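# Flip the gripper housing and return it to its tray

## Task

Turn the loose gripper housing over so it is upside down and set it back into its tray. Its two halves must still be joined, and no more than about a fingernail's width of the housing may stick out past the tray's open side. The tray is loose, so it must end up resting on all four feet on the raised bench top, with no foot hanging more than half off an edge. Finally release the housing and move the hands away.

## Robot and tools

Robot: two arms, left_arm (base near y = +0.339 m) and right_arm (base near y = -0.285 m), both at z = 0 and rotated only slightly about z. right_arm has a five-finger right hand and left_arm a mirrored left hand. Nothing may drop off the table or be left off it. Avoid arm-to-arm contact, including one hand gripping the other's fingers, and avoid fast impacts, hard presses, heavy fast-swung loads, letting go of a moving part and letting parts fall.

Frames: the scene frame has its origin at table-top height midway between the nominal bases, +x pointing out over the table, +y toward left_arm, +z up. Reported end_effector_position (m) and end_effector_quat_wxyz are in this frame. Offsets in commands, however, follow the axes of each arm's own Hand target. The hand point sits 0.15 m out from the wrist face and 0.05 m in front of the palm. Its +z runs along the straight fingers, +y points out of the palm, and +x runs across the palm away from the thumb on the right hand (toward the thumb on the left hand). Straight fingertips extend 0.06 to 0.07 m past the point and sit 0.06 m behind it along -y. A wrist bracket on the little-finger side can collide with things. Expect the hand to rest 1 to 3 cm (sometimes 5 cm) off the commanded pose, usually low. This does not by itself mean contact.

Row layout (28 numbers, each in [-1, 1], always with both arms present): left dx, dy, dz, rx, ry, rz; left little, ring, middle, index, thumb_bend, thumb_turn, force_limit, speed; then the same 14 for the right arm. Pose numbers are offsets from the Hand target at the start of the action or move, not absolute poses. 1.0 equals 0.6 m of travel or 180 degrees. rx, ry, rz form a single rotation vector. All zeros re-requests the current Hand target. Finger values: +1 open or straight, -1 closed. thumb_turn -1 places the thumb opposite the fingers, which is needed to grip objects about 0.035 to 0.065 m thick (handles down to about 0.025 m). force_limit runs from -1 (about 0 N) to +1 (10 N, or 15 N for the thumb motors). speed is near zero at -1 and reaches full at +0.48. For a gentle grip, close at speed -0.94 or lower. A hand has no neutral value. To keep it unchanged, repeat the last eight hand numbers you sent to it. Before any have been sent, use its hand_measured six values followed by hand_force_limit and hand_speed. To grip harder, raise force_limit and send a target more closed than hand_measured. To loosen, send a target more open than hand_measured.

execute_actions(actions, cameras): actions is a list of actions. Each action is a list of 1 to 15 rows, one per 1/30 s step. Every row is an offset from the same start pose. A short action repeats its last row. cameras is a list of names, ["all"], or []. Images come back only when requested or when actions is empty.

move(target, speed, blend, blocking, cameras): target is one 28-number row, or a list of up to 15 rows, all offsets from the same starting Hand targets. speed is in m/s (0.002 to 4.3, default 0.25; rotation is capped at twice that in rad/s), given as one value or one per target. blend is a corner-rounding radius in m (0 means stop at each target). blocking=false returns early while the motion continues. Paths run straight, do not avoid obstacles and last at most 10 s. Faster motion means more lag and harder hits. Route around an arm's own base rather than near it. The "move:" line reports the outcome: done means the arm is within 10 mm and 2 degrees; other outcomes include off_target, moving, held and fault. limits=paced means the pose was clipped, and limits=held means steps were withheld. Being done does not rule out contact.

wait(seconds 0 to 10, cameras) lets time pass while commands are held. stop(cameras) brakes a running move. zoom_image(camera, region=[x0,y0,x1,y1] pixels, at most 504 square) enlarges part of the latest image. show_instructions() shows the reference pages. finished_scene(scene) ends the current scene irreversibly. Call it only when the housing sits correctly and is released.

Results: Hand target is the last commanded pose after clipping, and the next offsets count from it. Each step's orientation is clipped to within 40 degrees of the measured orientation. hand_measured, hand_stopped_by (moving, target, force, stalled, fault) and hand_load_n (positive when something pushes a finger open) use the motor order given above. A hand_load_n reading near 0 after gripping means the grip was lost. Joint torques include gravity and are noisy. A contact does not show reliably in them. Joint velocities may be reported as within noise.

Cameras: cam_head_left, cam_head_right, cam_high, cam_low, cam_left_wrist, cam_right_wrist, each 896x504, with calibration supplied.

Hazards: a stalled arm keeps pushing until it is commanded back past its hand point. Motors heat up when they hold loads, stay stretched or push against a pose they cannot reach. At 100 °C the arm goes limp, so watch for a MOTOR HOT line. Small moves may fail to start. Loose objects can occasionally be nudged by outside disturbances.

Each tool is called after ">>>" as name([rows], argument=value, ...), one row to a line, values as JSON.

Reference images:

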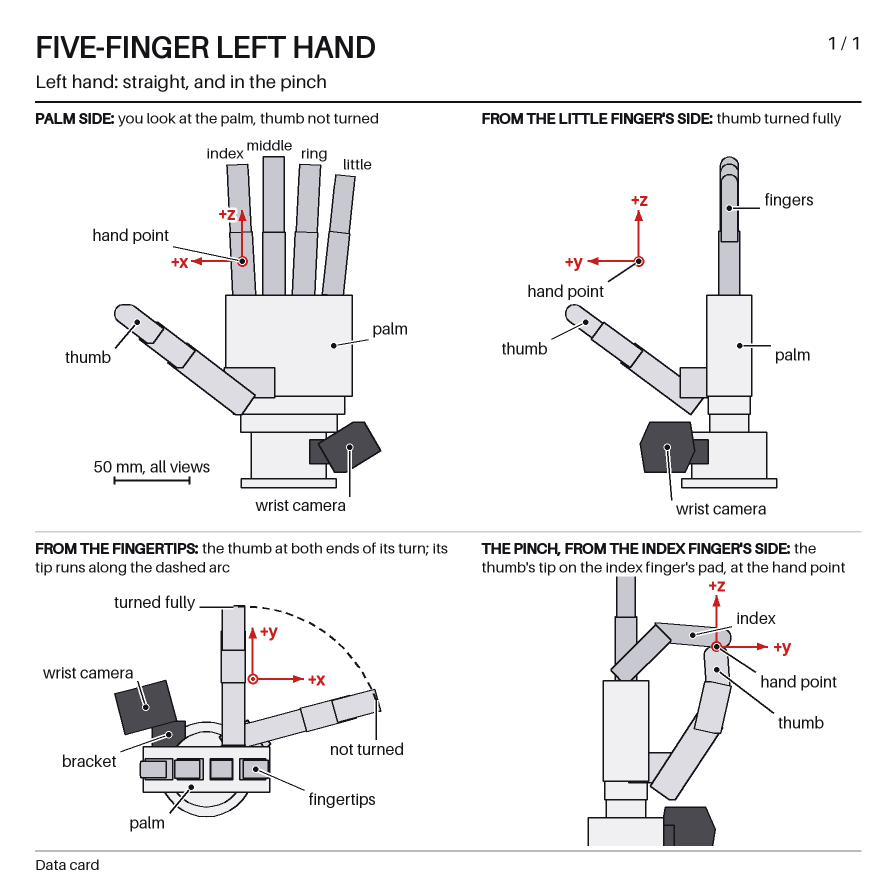

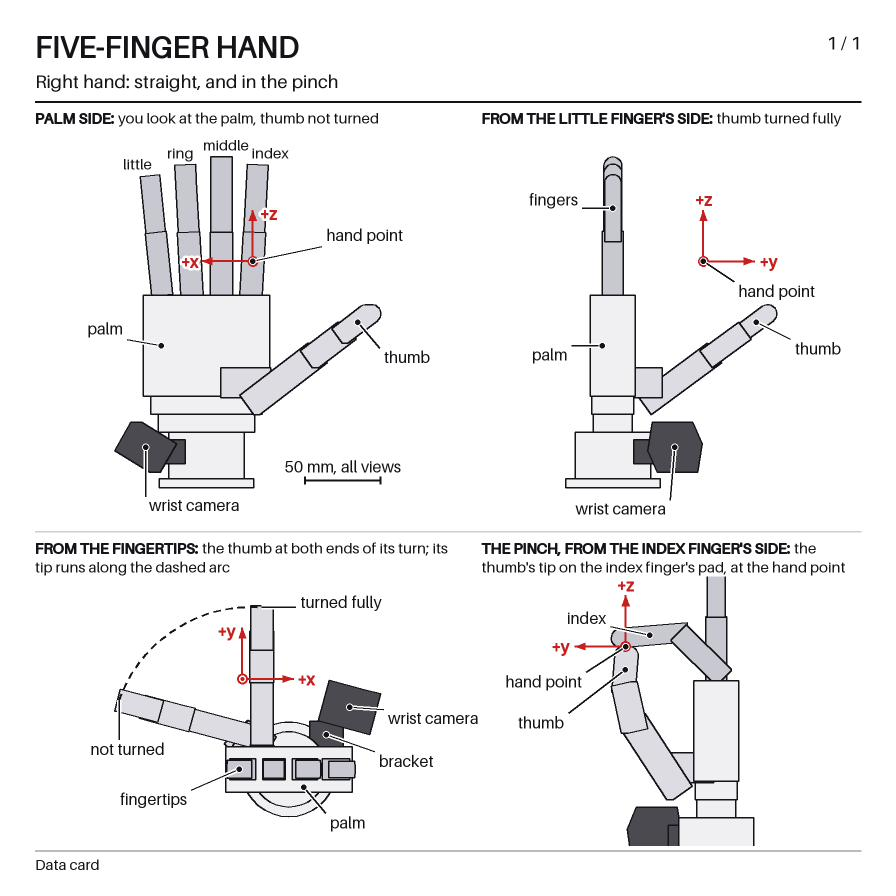

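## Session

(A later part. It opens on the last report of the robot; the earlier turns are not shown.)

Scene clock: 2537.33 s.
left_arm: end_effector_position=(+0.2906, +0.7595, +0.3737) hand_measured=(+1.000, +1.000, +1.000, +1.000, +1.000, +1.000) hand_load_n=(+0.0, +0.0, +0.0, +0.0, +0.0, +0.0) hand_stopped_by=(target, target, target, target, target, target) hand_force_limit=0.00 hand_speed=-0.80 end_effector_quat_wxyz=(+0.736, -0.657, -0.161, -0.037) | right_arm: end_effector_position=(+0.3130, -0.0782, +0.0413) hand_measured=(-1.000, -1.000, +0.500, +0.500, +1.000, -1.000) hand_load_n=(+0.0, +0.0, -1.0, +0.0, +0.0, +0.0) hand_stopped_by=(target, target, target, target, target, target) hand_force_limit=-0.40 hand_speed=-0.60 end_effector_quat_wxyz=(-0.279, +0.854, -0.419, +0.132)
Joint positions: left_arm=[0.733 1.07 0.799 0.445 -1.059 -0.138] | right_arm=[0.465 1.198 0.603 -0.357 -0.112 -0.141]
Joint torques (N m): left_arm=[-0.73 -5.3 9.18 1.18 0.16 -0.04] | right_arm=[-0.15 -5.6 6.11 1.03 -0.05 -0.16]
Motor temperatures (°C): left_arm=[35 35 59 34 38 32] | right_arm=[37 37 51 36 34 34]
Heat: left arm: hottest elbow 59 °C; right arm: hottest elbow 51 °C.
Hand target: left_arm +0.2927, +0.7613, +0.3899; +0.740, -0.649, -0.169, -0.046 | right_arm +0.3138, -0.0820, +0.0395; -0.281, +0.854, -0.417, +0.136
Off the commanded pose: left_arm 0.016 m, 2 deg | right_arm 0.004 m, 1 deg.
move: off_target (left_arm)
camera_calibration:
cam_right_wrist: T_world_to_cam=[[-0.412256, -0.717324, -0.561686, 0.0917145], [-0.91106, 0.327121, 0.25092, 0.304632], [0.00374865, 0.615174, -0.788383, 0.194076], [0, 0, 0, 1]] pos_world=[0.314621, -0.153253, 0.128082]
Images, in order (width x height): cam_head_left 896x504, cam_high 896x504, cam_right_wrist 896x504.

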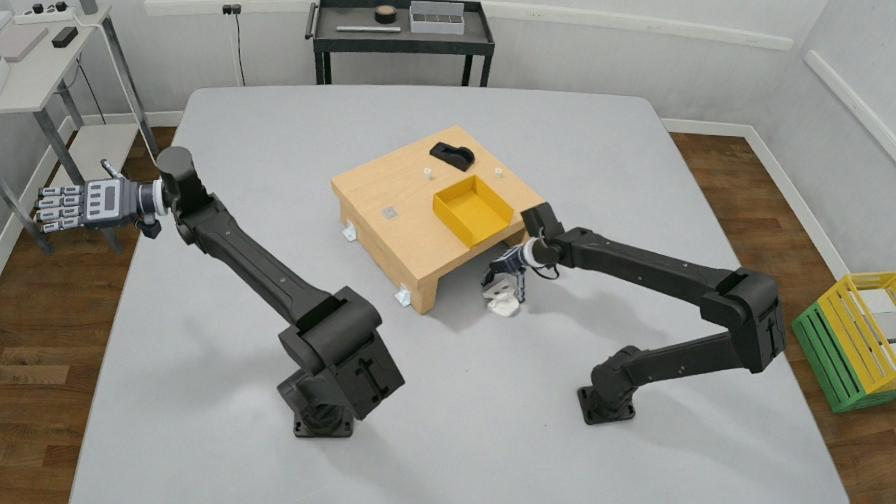

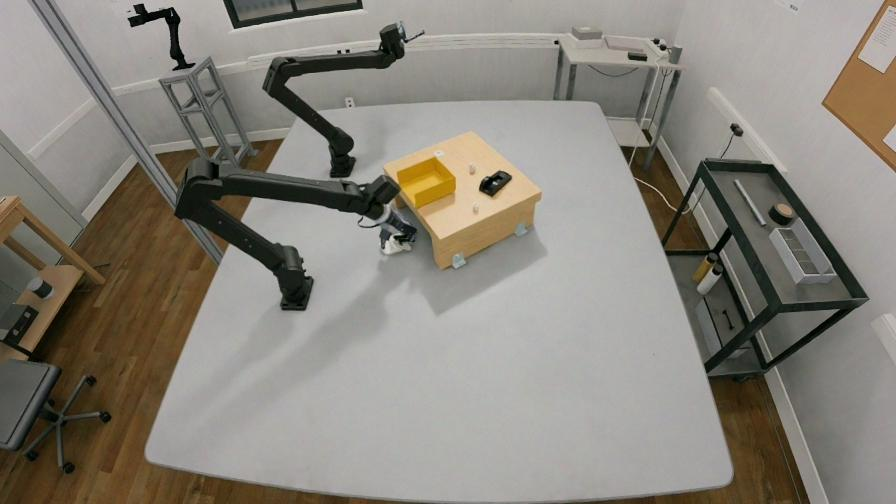

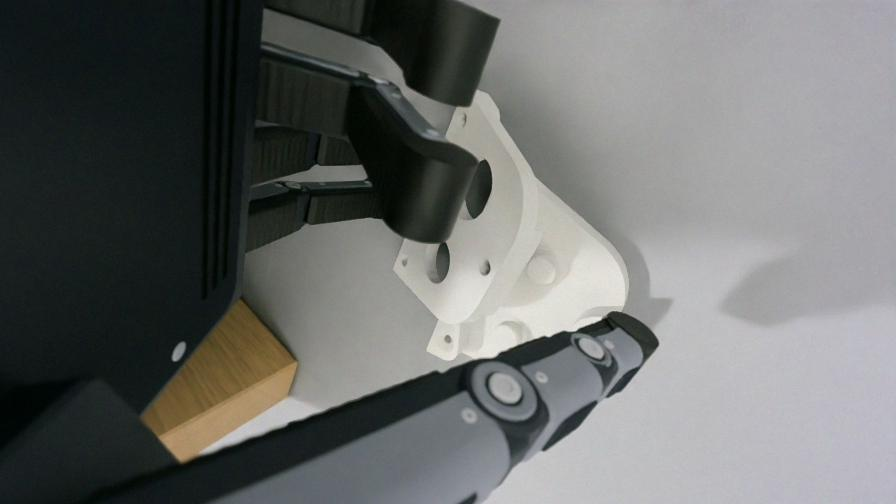

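>>> move(target=[0,0,0,0,0,0,1,1,1,1,1,1,0,-0.8,0,0,0,0,0,0,-1,-1,0.27,0.27,1,-1,-0.4,-0.9], speed=0.05)

>>> move(target=[0,0,0,0,0,0,1,1,1,1,1,1,0,-0.8,0,0,0,0,0,0,-1,-1,0.27,0.27,0.45,-1,-0.5,-0.92], speed=0.05, cameras=["cam_right_wrist","cam_high","cam_head_left"])

>>> zoom_image(camera="cam_right_wrist", region=[400, 0, 680, 360])

>>> zoom_image(camera="cam_high", region=[365, 205, 445, 275])

>>> zoom_image(camera="cam_head_left", region=[465, 240, 565, 325])

Scene clock: 2563.83 s.
left_arm: end_effector_position=(+0.2906, +0.7595, +0.3737) hand_measured=(+1.000, +1.000, +1.000, +1.000, +1.000, +1.000) hand_load_n=(+0.0, -0.5, +0.0, +0.0, +0.0, -0.5) hand_stopped_by=(target, target, target, target, target, target) hand_force_limit=0.00 hand_speed=-0.80 end_effector_quat_wxyz=(+0.736, -0.657, -0.161, -0.037) | right_arm: end_effector_position=(+0.3118, -0.0789, +0.0397) hand_measured=(-1.000, -1.000, +0.270, +0.270, +1.000, -1.000) hand_load_n=(+0.0, +0.0, +0.5, +0.0, +0.0, +0.0) hand_stopped_by=(target, target, target, target, target, target) hand_force_limit=-0.40 hand_speed=-0.90 end_effector_quat_wxyz=(-0.278, +0.854, -0.419, +0.132)
Joint positions: left_arm=[0.733 1.07 0.799 0.445 -1.059 -0.138] | right_arm=[0.465 1.198 0.598 -0.354 -0.112 -0.142]
Joint torques (N m): left_arm=[-0.85 -5.42 9.2 1.18 0.16 -0.05] | right_arm=[-0.15 -5.6 6.45 0.92 -0.05 -0.16]
Motor temperatures (°C): left_arm=[35 35 59 34 38 32] | right_arm=[37 37 51 36 34 34]
Heat: left arm: hottest elbow 59 °C; right arm: hottest elbow 51 °C.
Hand target: left_arm +0.2927, +0.7613, +0.3899; +0.740, -0.649, -0.169, -0.046 | right_arm +0.3138, -0.0820, +0.0395; -0.281, +0.854, -0.416, +0.137
Off the commanded pose: left_arm 0.016 m, 2 deg | right_arm 0.004 m, 1 deg.
move: off_target (left_arm)

Scene clock: 2568.40 s.
left_arm: end_effector_position=(+0.2906, +0.7595, +0.3737) hand_measured=(+1.000, +1.000, +1.000, +1.000, +1.000, +1.000) hand_load_n=(+0.0, +0.0, -0.5, +0.0, +0.0, +0.0) hand_stopped_by=(target, target, target, target, target, target) hand_force_limit=0.00 hand_speed=-0.80 end_effector_quat_wxyz=(+0.736, -0.657, -0.161, -0.037) | right_arm: end_effector_position=(+0.3118, -0.0789, +0.0397) hand_measured=(-1.000, -1.000, +0.270, +0.270, +0.502, -1.000) hand_load_n=(+0.0, +0.0, +2.5, +1.0, +4.0, +0.0) hand_stopped_by=(target, target, target, target, force, target) hand_force_limit=-0.50 hand_speed=-0.92 end_effector_quat_wxyz=(-0.278, +0.854, -0.419, +0.132)
Joint positions: left_arm=[0.733 1.07 0.799 0.445 -1.059 -0.138] | right_arm=[0.465 1.198 0.598 -0.354 -0.112 -0.143]
Joint torques (N m): left_arm=[-0.91 -5.3 9.2 1.2 0.16 -0.05] | right_arm=[-0.21 -5.6 6.43 0.94 -0.05 -0.15]
Motor temperatures (°C): left_arm=[35 35 59 34 38 32] | right_arm=[37 37 51 36 34 34]
Heat: left arm: hottest elbow 59 °C; right arm: hottest elbow 51 °C.
Hand target: left_arm +0.2927, +0.7613, +0.3899; +0.740, -0.649, -0.169, -0.046 | right_arm +0.3138, -0.0820, +0.0395; -0.281, +0.854, -0.416, +0.137
Off the commanded pose: left_arm 0.016 m, 2 deg | right_arm 0.004 m, 1 deg.
move: off_target (left_arm)
camera_calibration:
cam_right_wrist: T_world_to_cam=[[-0.412129, -0.718341, -0.560478, 0.0896238], [-0.911122, 0.326577, 0.251403, 0.304193], [0.00244611, 0.614275, -0.789088, 0.193545], [0, 0, 0, 1]] pos_world=[0.31362, -0.153852, 0.126481]
Images, in order (width x height): cam_head_left 896x504, cam_high 896x504, cam_right_wrist 896x504.

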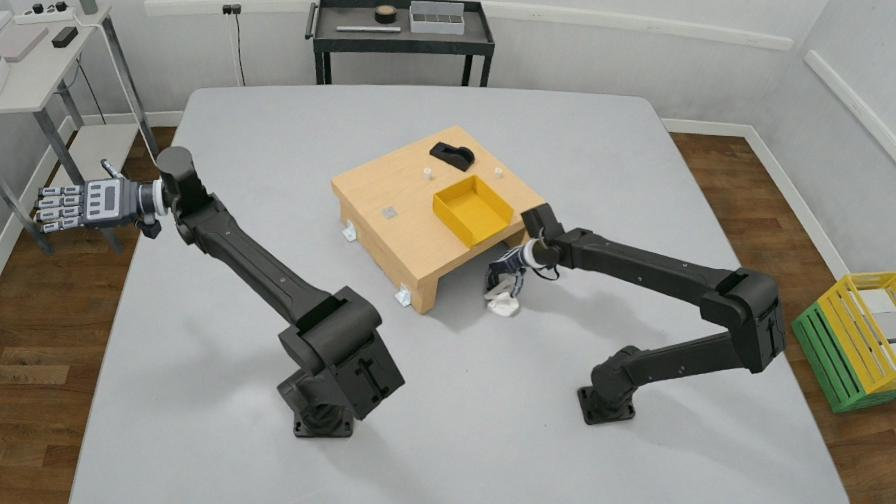

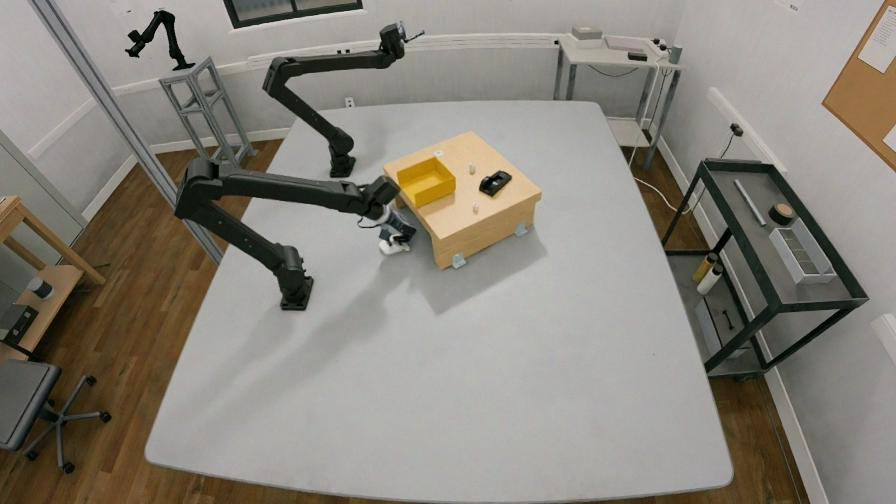

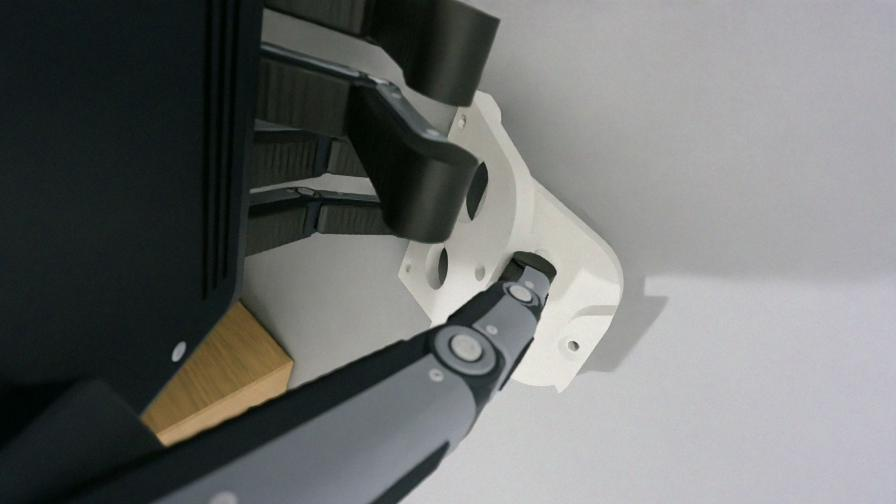

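Scaled by 1.400 from the camera's 896x504 image, which has a finer 1280x720 frame.

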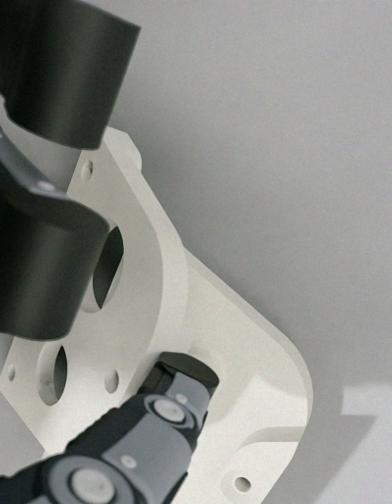

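Scaled by 6.300 from the camera's 896x504 image, which has a finer 1280x720 frame.

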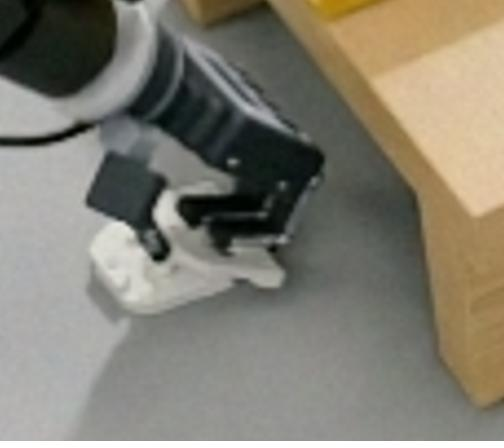

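Scaled by 5.040 from the camera's 896x504 image, which has a finer 1280x720 frame.

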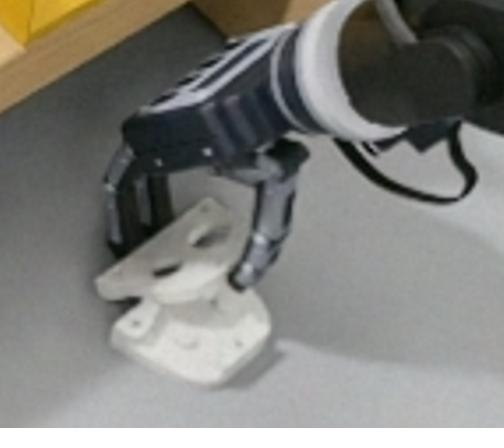

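>>> zoom_image(camera="cam_right_wrist", region=[440, 150, 640, 340])

>>> zoom_image(camera="cam_head_left", region=[480, 265, 530, 320])

Scaled by 2.520 from the camera's 896x504 image, which has a finer 1280x720 frame.

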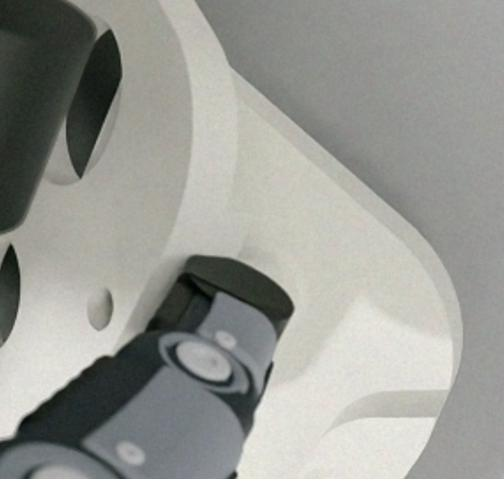

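Scaled by 9.164 from the camera's 896x504 image, which has a finer 1280x720 frame.

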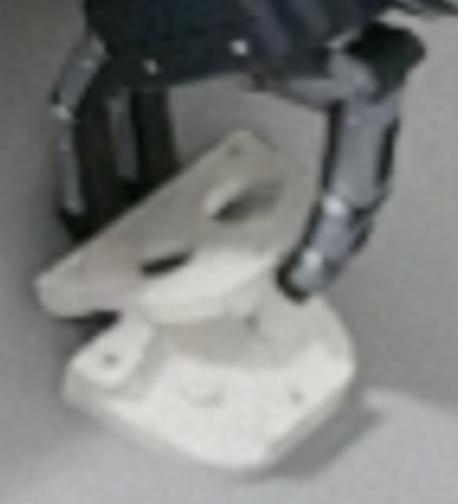

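>>> move(target=[0,0,0,0,0,0,1,1,1,1,1,1,0,-0.8,0,-0.0028,-0.0600,0,0,0,-1,-1,0.27,0.27,0.45,-1,-0.5,-0.92], speed=0.04, cameras=["cam_right_wrist","cam_high","cam_head_left"])

>>> zoom_image(camera="cam_right_wrist", region=[400, 0, 680, 360])

>>> zoom_image(camera="cam_high", region=[365, 205, 445, 275])

>>> zoom_image(camera="cam_head_left", region=[465, 240, 565, 325])

Scene clock: 2626.63 s.
left_arm: end_effector_position=(+0.2906, +0.7595, +0.3737) hand_measured=(+1.000, +1.000, +1.000, +1.000, +1.000, +1.000) hand_load_n=(+0.0, +0.0, +0.0, +0.0, +0.5, +0.0) hand_stopped_by=(target, target, target, target, target, target) hand_force_limit=0.00 hand_speed=-0.80 end_effector_quat_wxyz=(+0.736, -0.657, -0.161, -0.037) | right_arm: end_effector_position=(+0.2969, -0.0913, +0.0659) hand_measured=(-1.000, -1.000, +0.270, +0.270, +0.502, -1.000) hand_load_n=(+0.0, +0.0, +3.5, +0.5, +3.5, +0.5) hand_stopped_by=(target, target, target, target, force, target) hand_force_limit=-0.50 hand_speed=-0.92 end_effector_quat_wxyz=(-0.279, +0.854, -0.419, +0.133)
Joint positions: left_arm=[0.733 1.07 0.799 0.445 -1.059 -0.138] | right_arm=[0.452 1.085 0.598 -0.465 -0.119 -0.154]
Joint torques (N m): left_arm=[-0.85 -5.36 9.18 1.22 0.15 -0.04] | right_arm=[-0.15 -5.13 7.49 0.44 -0.1 -0.14]
Motor temperatures (°C): left_arm=[35 35 59 34 38 32] | right_arm=[37 37 50 36 34 34]
Heat: left arm: hottest elbow 59 °C; right arm: hottest elbow 50 °C.
Hand target: left_arm +0.2927, +0.7613, +0.3899; +0.740, -0.649, -0.169, -0.046 | right_arm +0.2980, -0.0944, +0.0694; -0.280, +0.854, -0.416, +0.136
Off the commanded pose: left_arm 0.016 m, 2 deg | right_arm 0.005 m, 0 deg.
move: off_target (left_arm)
camera_calibration:
cam_right_wrist: T_world_to_cam=[[-0.410697, -0.717851, -0.562155, 0.0890077], [-0.911755, 0.327075, 0.248443, 0.288439], [0.00552206, 0.614583, -0.788833, 0.220972], [0, 0, 0, 1]] pos_world=[0.298321, -0.166253, 0.152685]
Images, in order (width x height): cam_head_left 896x504, cam_high 896x504, cam_right_wrist 896x504.

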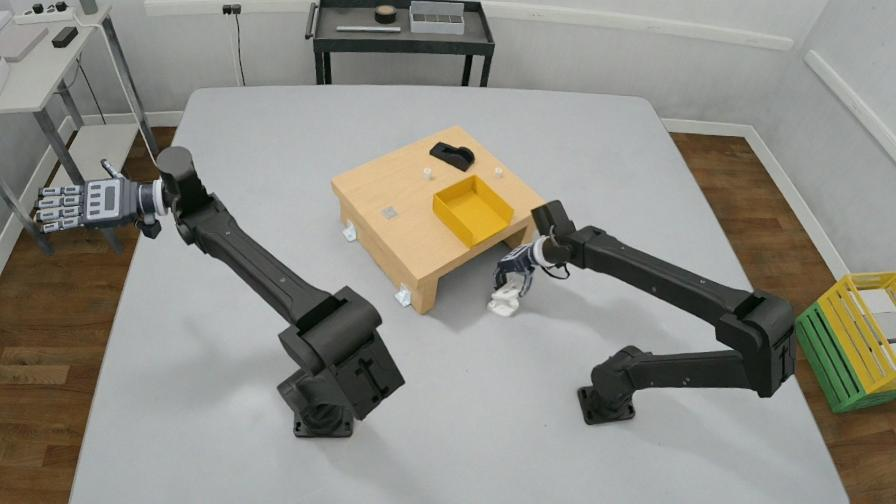

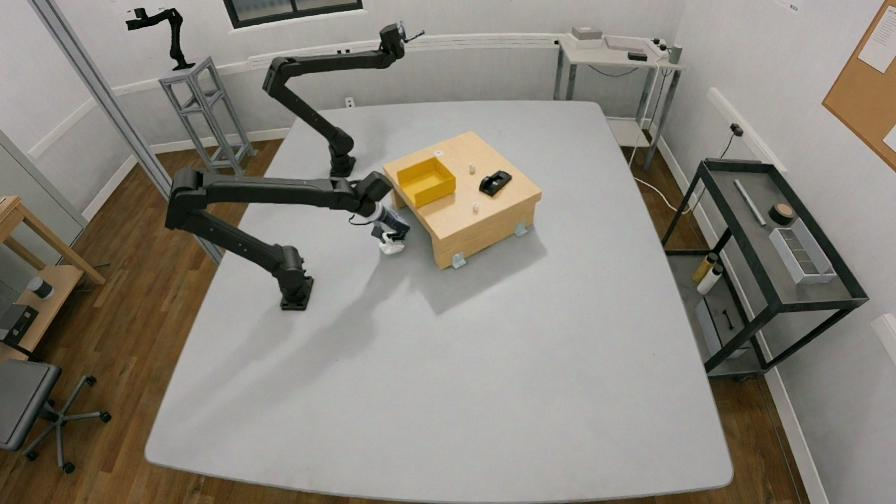

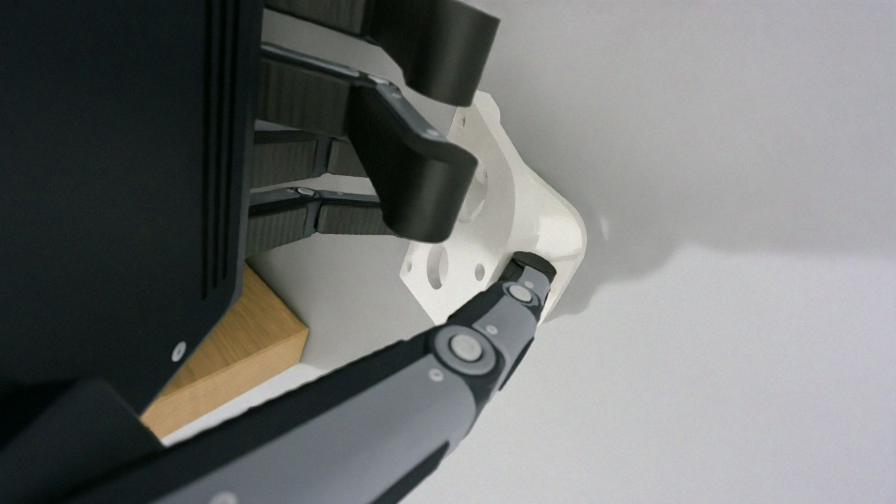

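Scaled by 1.400 from the camera's 896x504 image, which has a finer 1280x720 frame.

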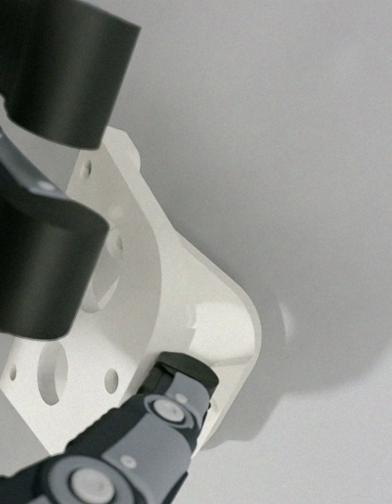

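Scaled by 6.300 from the camera's 896x504 image, which has a finer 1280x720 frame.

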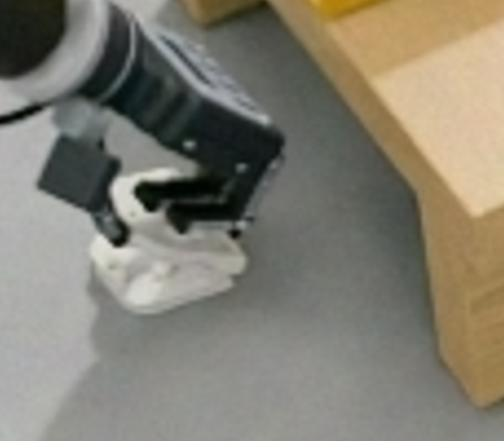

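Scaled by 5.040 from the camera's 896x504 image, which has a finer 1280x720 frame.

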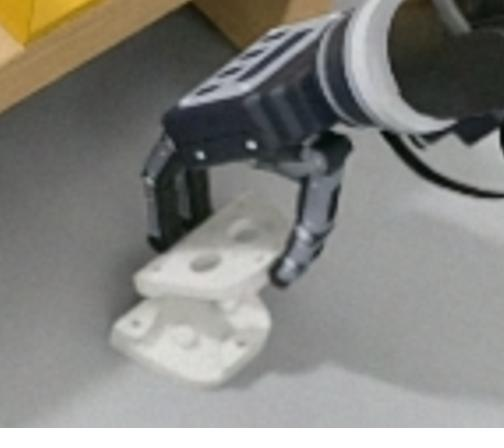

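>>> wait(seconds=0, cameras=["cam_right_wrist", "cam_head_left", "cam_high"])

Scene clock: 2666.33 s.
left_arm: end_effector_position=(+0.2906, +0.7595, +0.3737) hand_measured=(+1.000, +1.000, +1.000, +1.000, +1.000, +1.000) hand_load_n=(+0.0, +0.0, -0.5, +0.5, +0.0, -0.5) hand_stopped_by=(target, target, target, target, target, target) hand_force_limit=0.00 hand_speed=-0.80 end_effector_quat_wxyz=(+0.736, -0.657, -0.161, -0.037) | right_arm: end_effector_position=(+0.2969, -0.0913, +0.0659) hand_measured=(-1.000, -1.000, +0.270, +0.270, +0.502, -1.000) hand_load_n=(+0.0, +0.0, +3.5, +0.5, +3.5, +0.0) hand_stopped_by=(target, target, target, target, force, target) hand_force_limit=-0.50 hand_speed=-0.92 end_effector_quat_wxyz=(-0.279, +0.854, -0.419, +0.133)
Joint positions: left_arm=[0.733 1.07 0.799 0.445 -1.059 -0.138] | right_arm=[0.452 1.085 0.598 -0.465 -0.119 -0.154]
Joint torques (N m): left_arm=[-0.85 -5.36 9.2 1.18 0.17 -0.04] | right_arm=[-0.15 -5.13 7.5 0.29 -0.1 -0.15]
Motor temperatures (°C): left_arm=[35 35 59 34 38 32] | right_arm=[37 37 50 35 34 34]
Heat: left arm: hottest elbow 59 °C; right arm: hottest elbow 50 °C.
Hand target: left_arm +0.2927, +0.7613, +0.3899; +0.740, -0.649, -0.169, -0.046 | right_arm +0.2980, -0.0943, +0.0694; -0.281, +0.854, -0.417, +0.136
Off the commanded pose: left_arm 0.016 m, 2 deg | right_arm 0.005 m, 0 deg.
camera_calibration:
cam_right_wrist: T_world_to_cam=[[-0.410697, -0.717851, -0.562155, 0.0890077], [-0.911755, 0.327075, 0.248443, 0.288439], [0.00552206, 0.614583, -0.788833, 0.220972], [0, 0, 0, 1]] pos_world=[0.298321, -0.166253, 0.152685]
Images, in order (width x height): cam_head_left 896x504, cam_high 896x504, cam_right_wrist 896x504.

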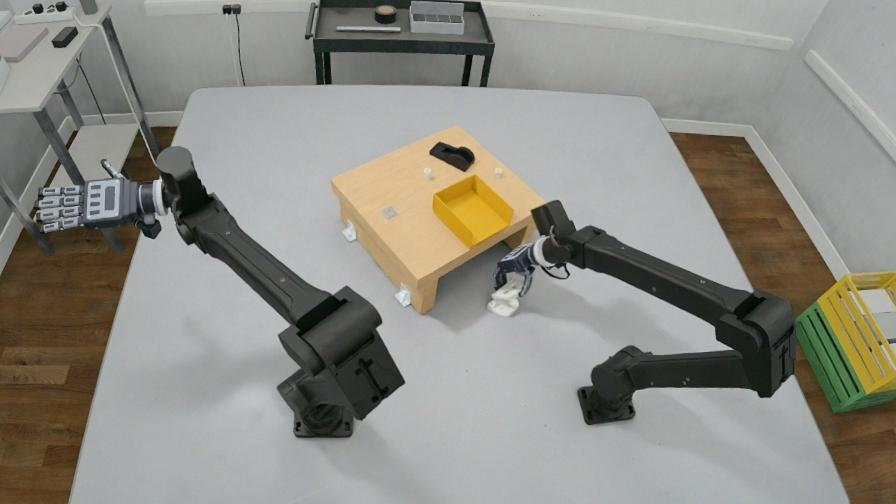

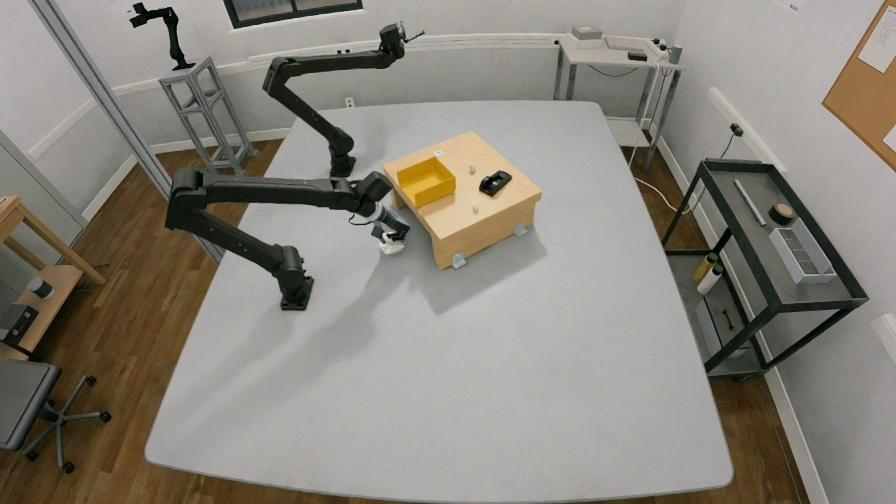

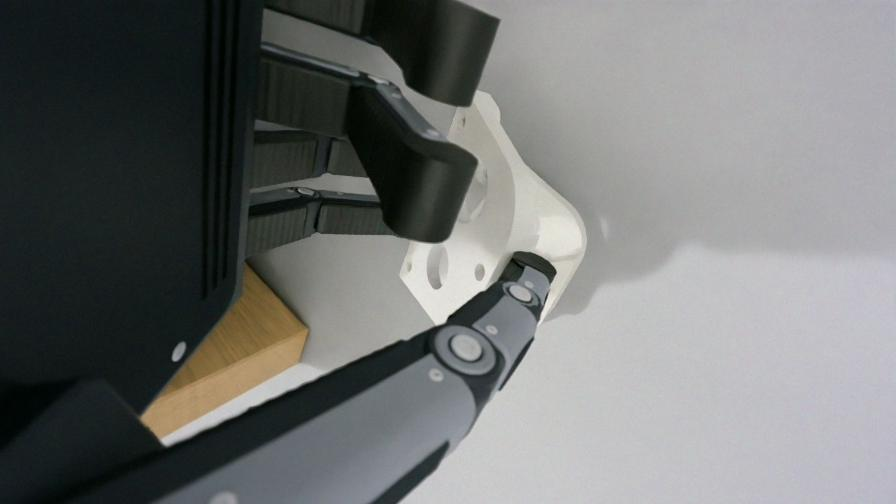

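>>> zoom_image(camera="cam_right_wrist", region=[380, 70, 640, 360])

>>> zoom_image(camera="cam_head_left", region=[455, 240, 565, 330])

>>> zoom_image(camera="cam_high", region=[360, 200, 440, 270])

Scaled by 1.738 from the camera's 896x504 image, which has a finer 1280x720 frame.

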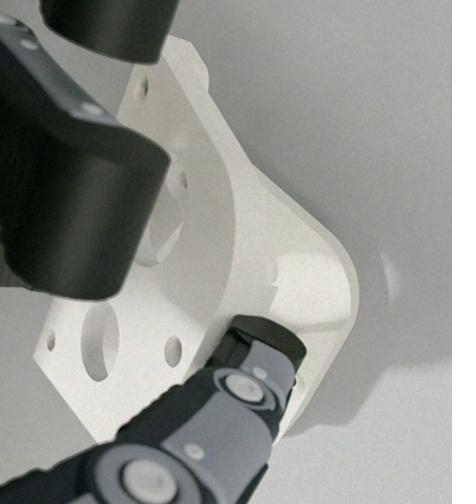

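Scaled by 4.582 from the camera's 896x504 image, which has a finer 1280x720 frame.

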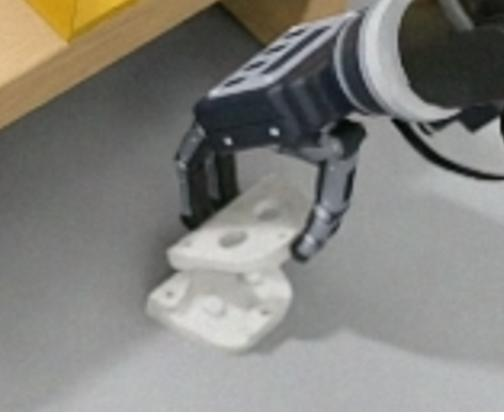

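Scaled by 6.300 from the camera's 896x504 image, which has a finer 1280x720 frame.

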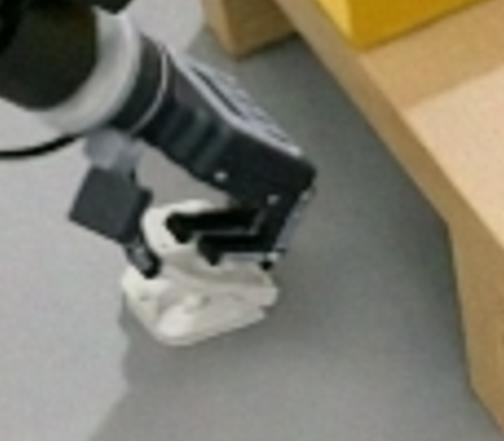

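>>> move([
  [0,0,0,0,0,0,1,1,1,1,1,1,0,-0.8,-0.003,-0.0079,-0.0668,0,0,0,-1,-1,0.27,0.27,0.45,-1,-0.5,-0.92],
  [0,0,0,0,0,0,1,1,1,1,1,1,0,-0.8,0.213,0.0075,-0.078,0,0,0,-1,-1,0.27,0.27,0.45,-1,-0.5,-0.92],
  [0,0,0,0,0,0,1,1,1,1,1,1,0,-0.8,0.213,0.0075,-0.078,0.111,0,0,-1,-1,0.27,0.27,0.45,-1,-0.5,-0.92],
], speed=[0.06, 0.1, 0.1], blend=[0.02, 0.02, 0], cameras=["cam_right_wrist", "cam_head_left", "cam_high"])

Scene clock: 2703.57 s.
left_arm: end_effector_position=(+0.2906, +0.7595, +0.3737) hand_measured=(+1.000, +1.000, +1.000, +1.000, +1.000, +1.000) hand_load_n=(+0.0, +0.0, +0.0, +0.0, +0.0, +0.0) hand_stopped_by=(target, target, target, target, target, target) hand_force_limit=0.00 hand_speed=-0.80 end_effector_quat_wxyz=(+0.736, -0.657, -0.161, -0.037) | right_arm: end_effector_position=(+0.3492, -0.2125, +0.0996) hand_measured=(-1.000, -1.000, +0.270, +0.270, +0.502, -1.000) hand_load_n=(+0.0, +0.0, +3.5, +0.0, +3.5, +0.0) hand_stopped_by=(target, target, target, target, force, target) hand_force_limit=-0.50 hand_speed=-0.92 end_effector_quat_wxyz=(-0.419, +0.798, -0.385, +0.197)
Joint positions: left_arm=[0.733 1.07 0.799 0.445 -1.059 -0.138] | right_arm=[-0.13 0.99 0.521 -0.314 -0.628 -0.519]
Joint torques (N m): left_arm=[-0.91 -5.42 9.16 1.18 0.15 -0.05] | right_arm=[-0.09 -4.31 7.25 1.31 -0.36 0.14]
Motor temperatures (°C): left_arm=[35 35 59 34 38 32] | right_arm=[37 37 50 35 34 34]
Heat: left arm: hottest elbow 59 °C; right arm: hottest elbow 50 °C.
Hand target: left_arm +0.2927, +0.7613, +0.3899; +0.740, -0.649, -0.169, -0.046 | right_arm +0.3520, -0.2143, +0.1044; -0.425, +0.792, -0.386, +0.207
Off the commanded pose: left_arm 0.016 m, 2 deg | right_arm 0.006 m, 1 deg.
move: off_target (left_arm)
camera_calibration:
cam_right_wrist: T_world_to_cam=[[-0.224876, -0.58043, -0.782644, 0.0286443], [-0.957156, 0.281974, 0.0658986, 0.391896], [0.182436, 0.763931, -0.618972, 0.274696], [0, 0, 0, 1]] pos_world=[0.331433, -0.303727, 0.166622]
Images, in order (width x height): cam_head_left 896x504, cam_high 896x504, cam_right_wrist 896x504.

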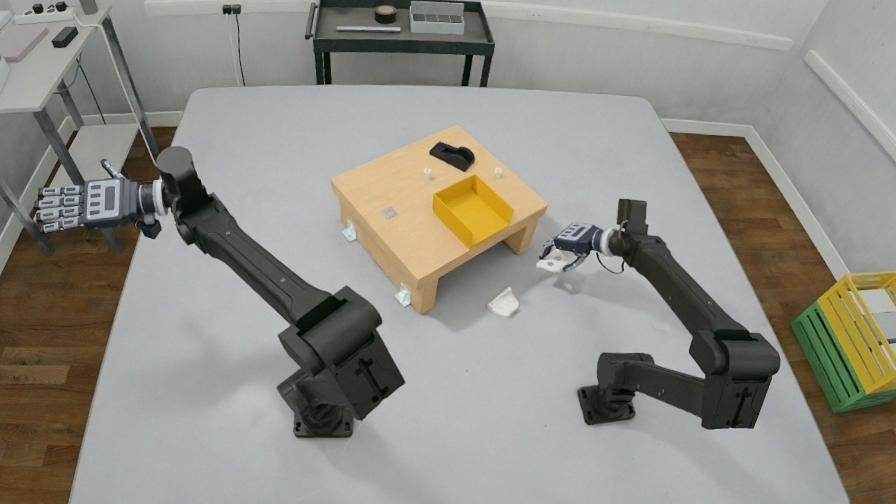

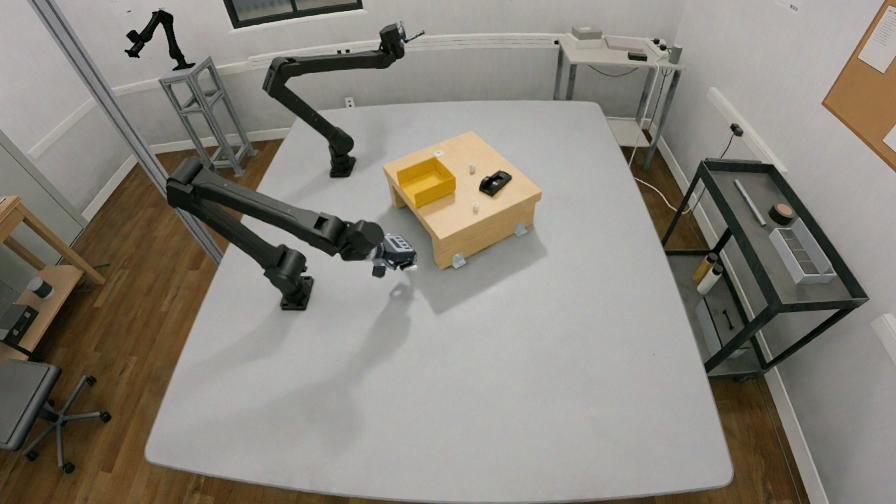

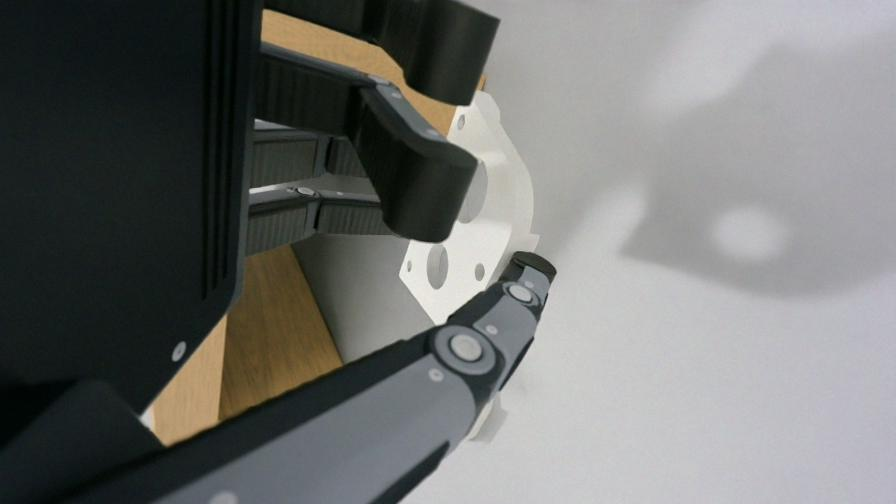

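>>> zoom_image(camera="cam_right_wrist", region=[380, 70, 580, 340])

>>> zoom_image(camera="cam_head_left", region=[475, 200, 615, 330])

Scaled by 1.867 from the camera's 896x504 image, which has a finer 1280x720 frame.

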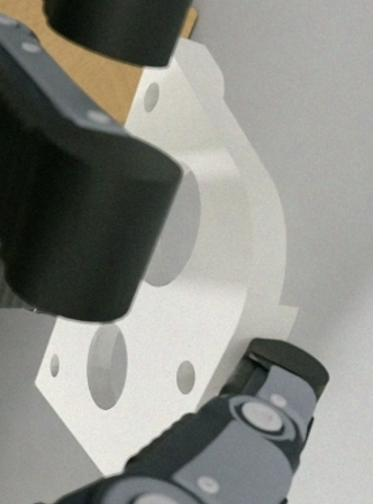

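Scaled by 3.600 from the camera's 896x504 image, which has a finer 1280x720 frame.

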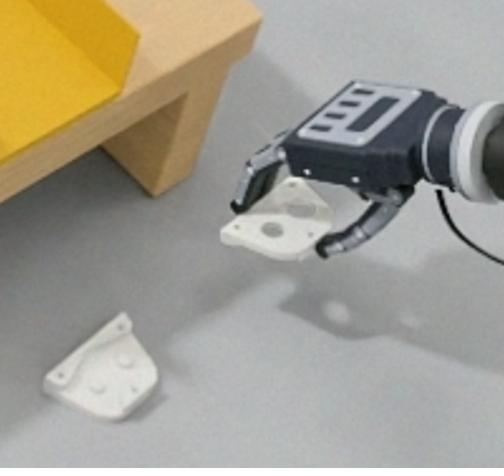

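>>> move(target=[0,0,0,0,0,0,1,1,1,1,1,1,0,-0.8,0,0.0889,0.0589,0.0444,0,0,-1,-1,0.27,0.27,0.45,-1,-0.5,-0.92], speed=0.06, cameras=["cam_right_wrist", "cam_head_left"])

>>> zoom_image(camera="cam_right_wrist", region=[380, 70, 580, 340])

>>> zoom_image(camera="cam_head_left", region=[475, 220, 595, 330])

Scene clock: 2767.93 s.
left_arm: end_effector_position=(+0.2906, +0.7595, +0.3737) hand_measured=(+1.000, +1.000, +1.000, +1.000, +1.000, +1.000) hand_load_n=(+0.0, +0.0, +0.0, +0.0, +0.0, -0.5) hand_stopped_by=(target, target, target, target, target, target) hand_force_limit=0.00 hand_speed=-0.80 end_effector_quat_wxyz=(+0.736, -0.657, -0.161, -0.037) | right_arm: end_effector_position=(+0.3504, -0.2125, +0.0404) hand_measured=(-1.000, -1.000, +0.270, +0.270, +0.502, -1.000) hand_load_n=(+0.0, +0.0, +3.5, +0.0, +3.5, +0.0) hand_stopped_by=(target, target, target, target, force, target) hand_force_limit=-0.50 hand_speed=-0.92 end_effector_quat_wxyz=(-0.476, +0.765, -0.366, +0.231)
Joint positions: left_arm=[0.733 1.07 0.799 0.445 -1.059 -0.138] | right_arm=[-0.189 1.148 0.326 0.185 -0.738 -0.466]
Joint torques (N m): left_arm=[-0.85 -5.36 9.2 1.21 0.16 -0.05] | right_arm=[-0.15 -3.25 5.86 1.32 -0.35 0.09]
Motor temperatures (°C): left_arm=[35 35 59 34 38 32] | right_arm=[37 37 51 36 34 34]
Heat: left arm: hottest elbow 59 °C; right arm: hottest elbow 51 °C.
Hand target: left_arm +0.2927, +0.7613, +0.3899; +0.740, -0.649, -0.169, -0.046 | right_arm +0.3520, -0.2144, +0.0406; -0.479, +0.761, -0.371, +0.233
Off the commanded pose: left_arm 0.016 m, 2 deg | right_arm 0.002 m, 1 deg.
move: off_target (left_arm)
camera_calibration:
cam_right_wrist: T_world_to_cam=[[-0.122137, -0.510376, -0.851234, -0.0357211], [-0.958961, 0.281797, -0.0313637, 0.401474], [0.255883, 0.81247, -0.523848, 0.218569], [0, 0, 0, 1]] pos_world=[0.324707, -0.308946, 0.0966817]
Images, in order (width x height): cam_head_left 896x504, cam_right_wrist 896x504.

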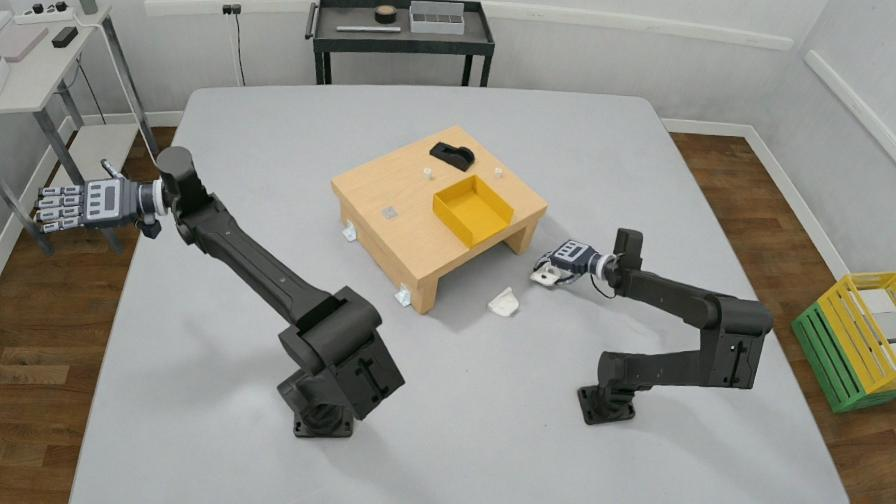

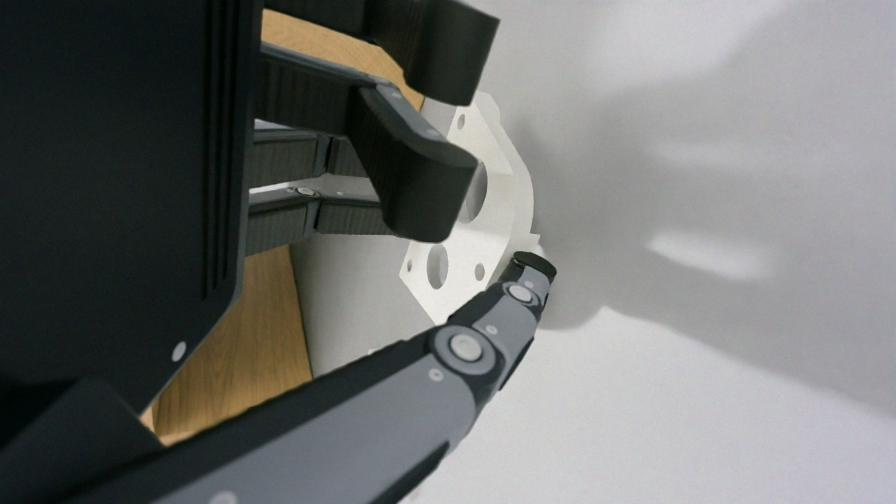

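Scaled by 1.867 from the camera's 896x504 image, which has a finer 1280x720 frame.

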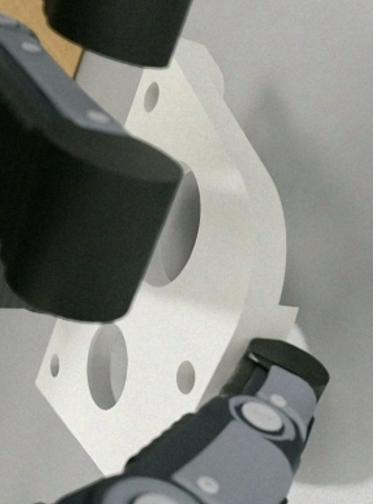

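Scaled by 4.200 from the camera's 896x504 image, which has a finer 1280x720 frame.

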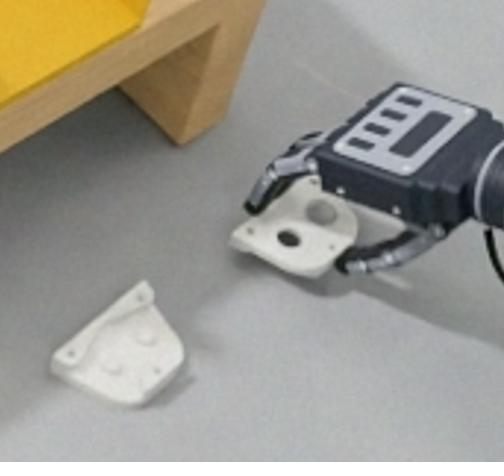

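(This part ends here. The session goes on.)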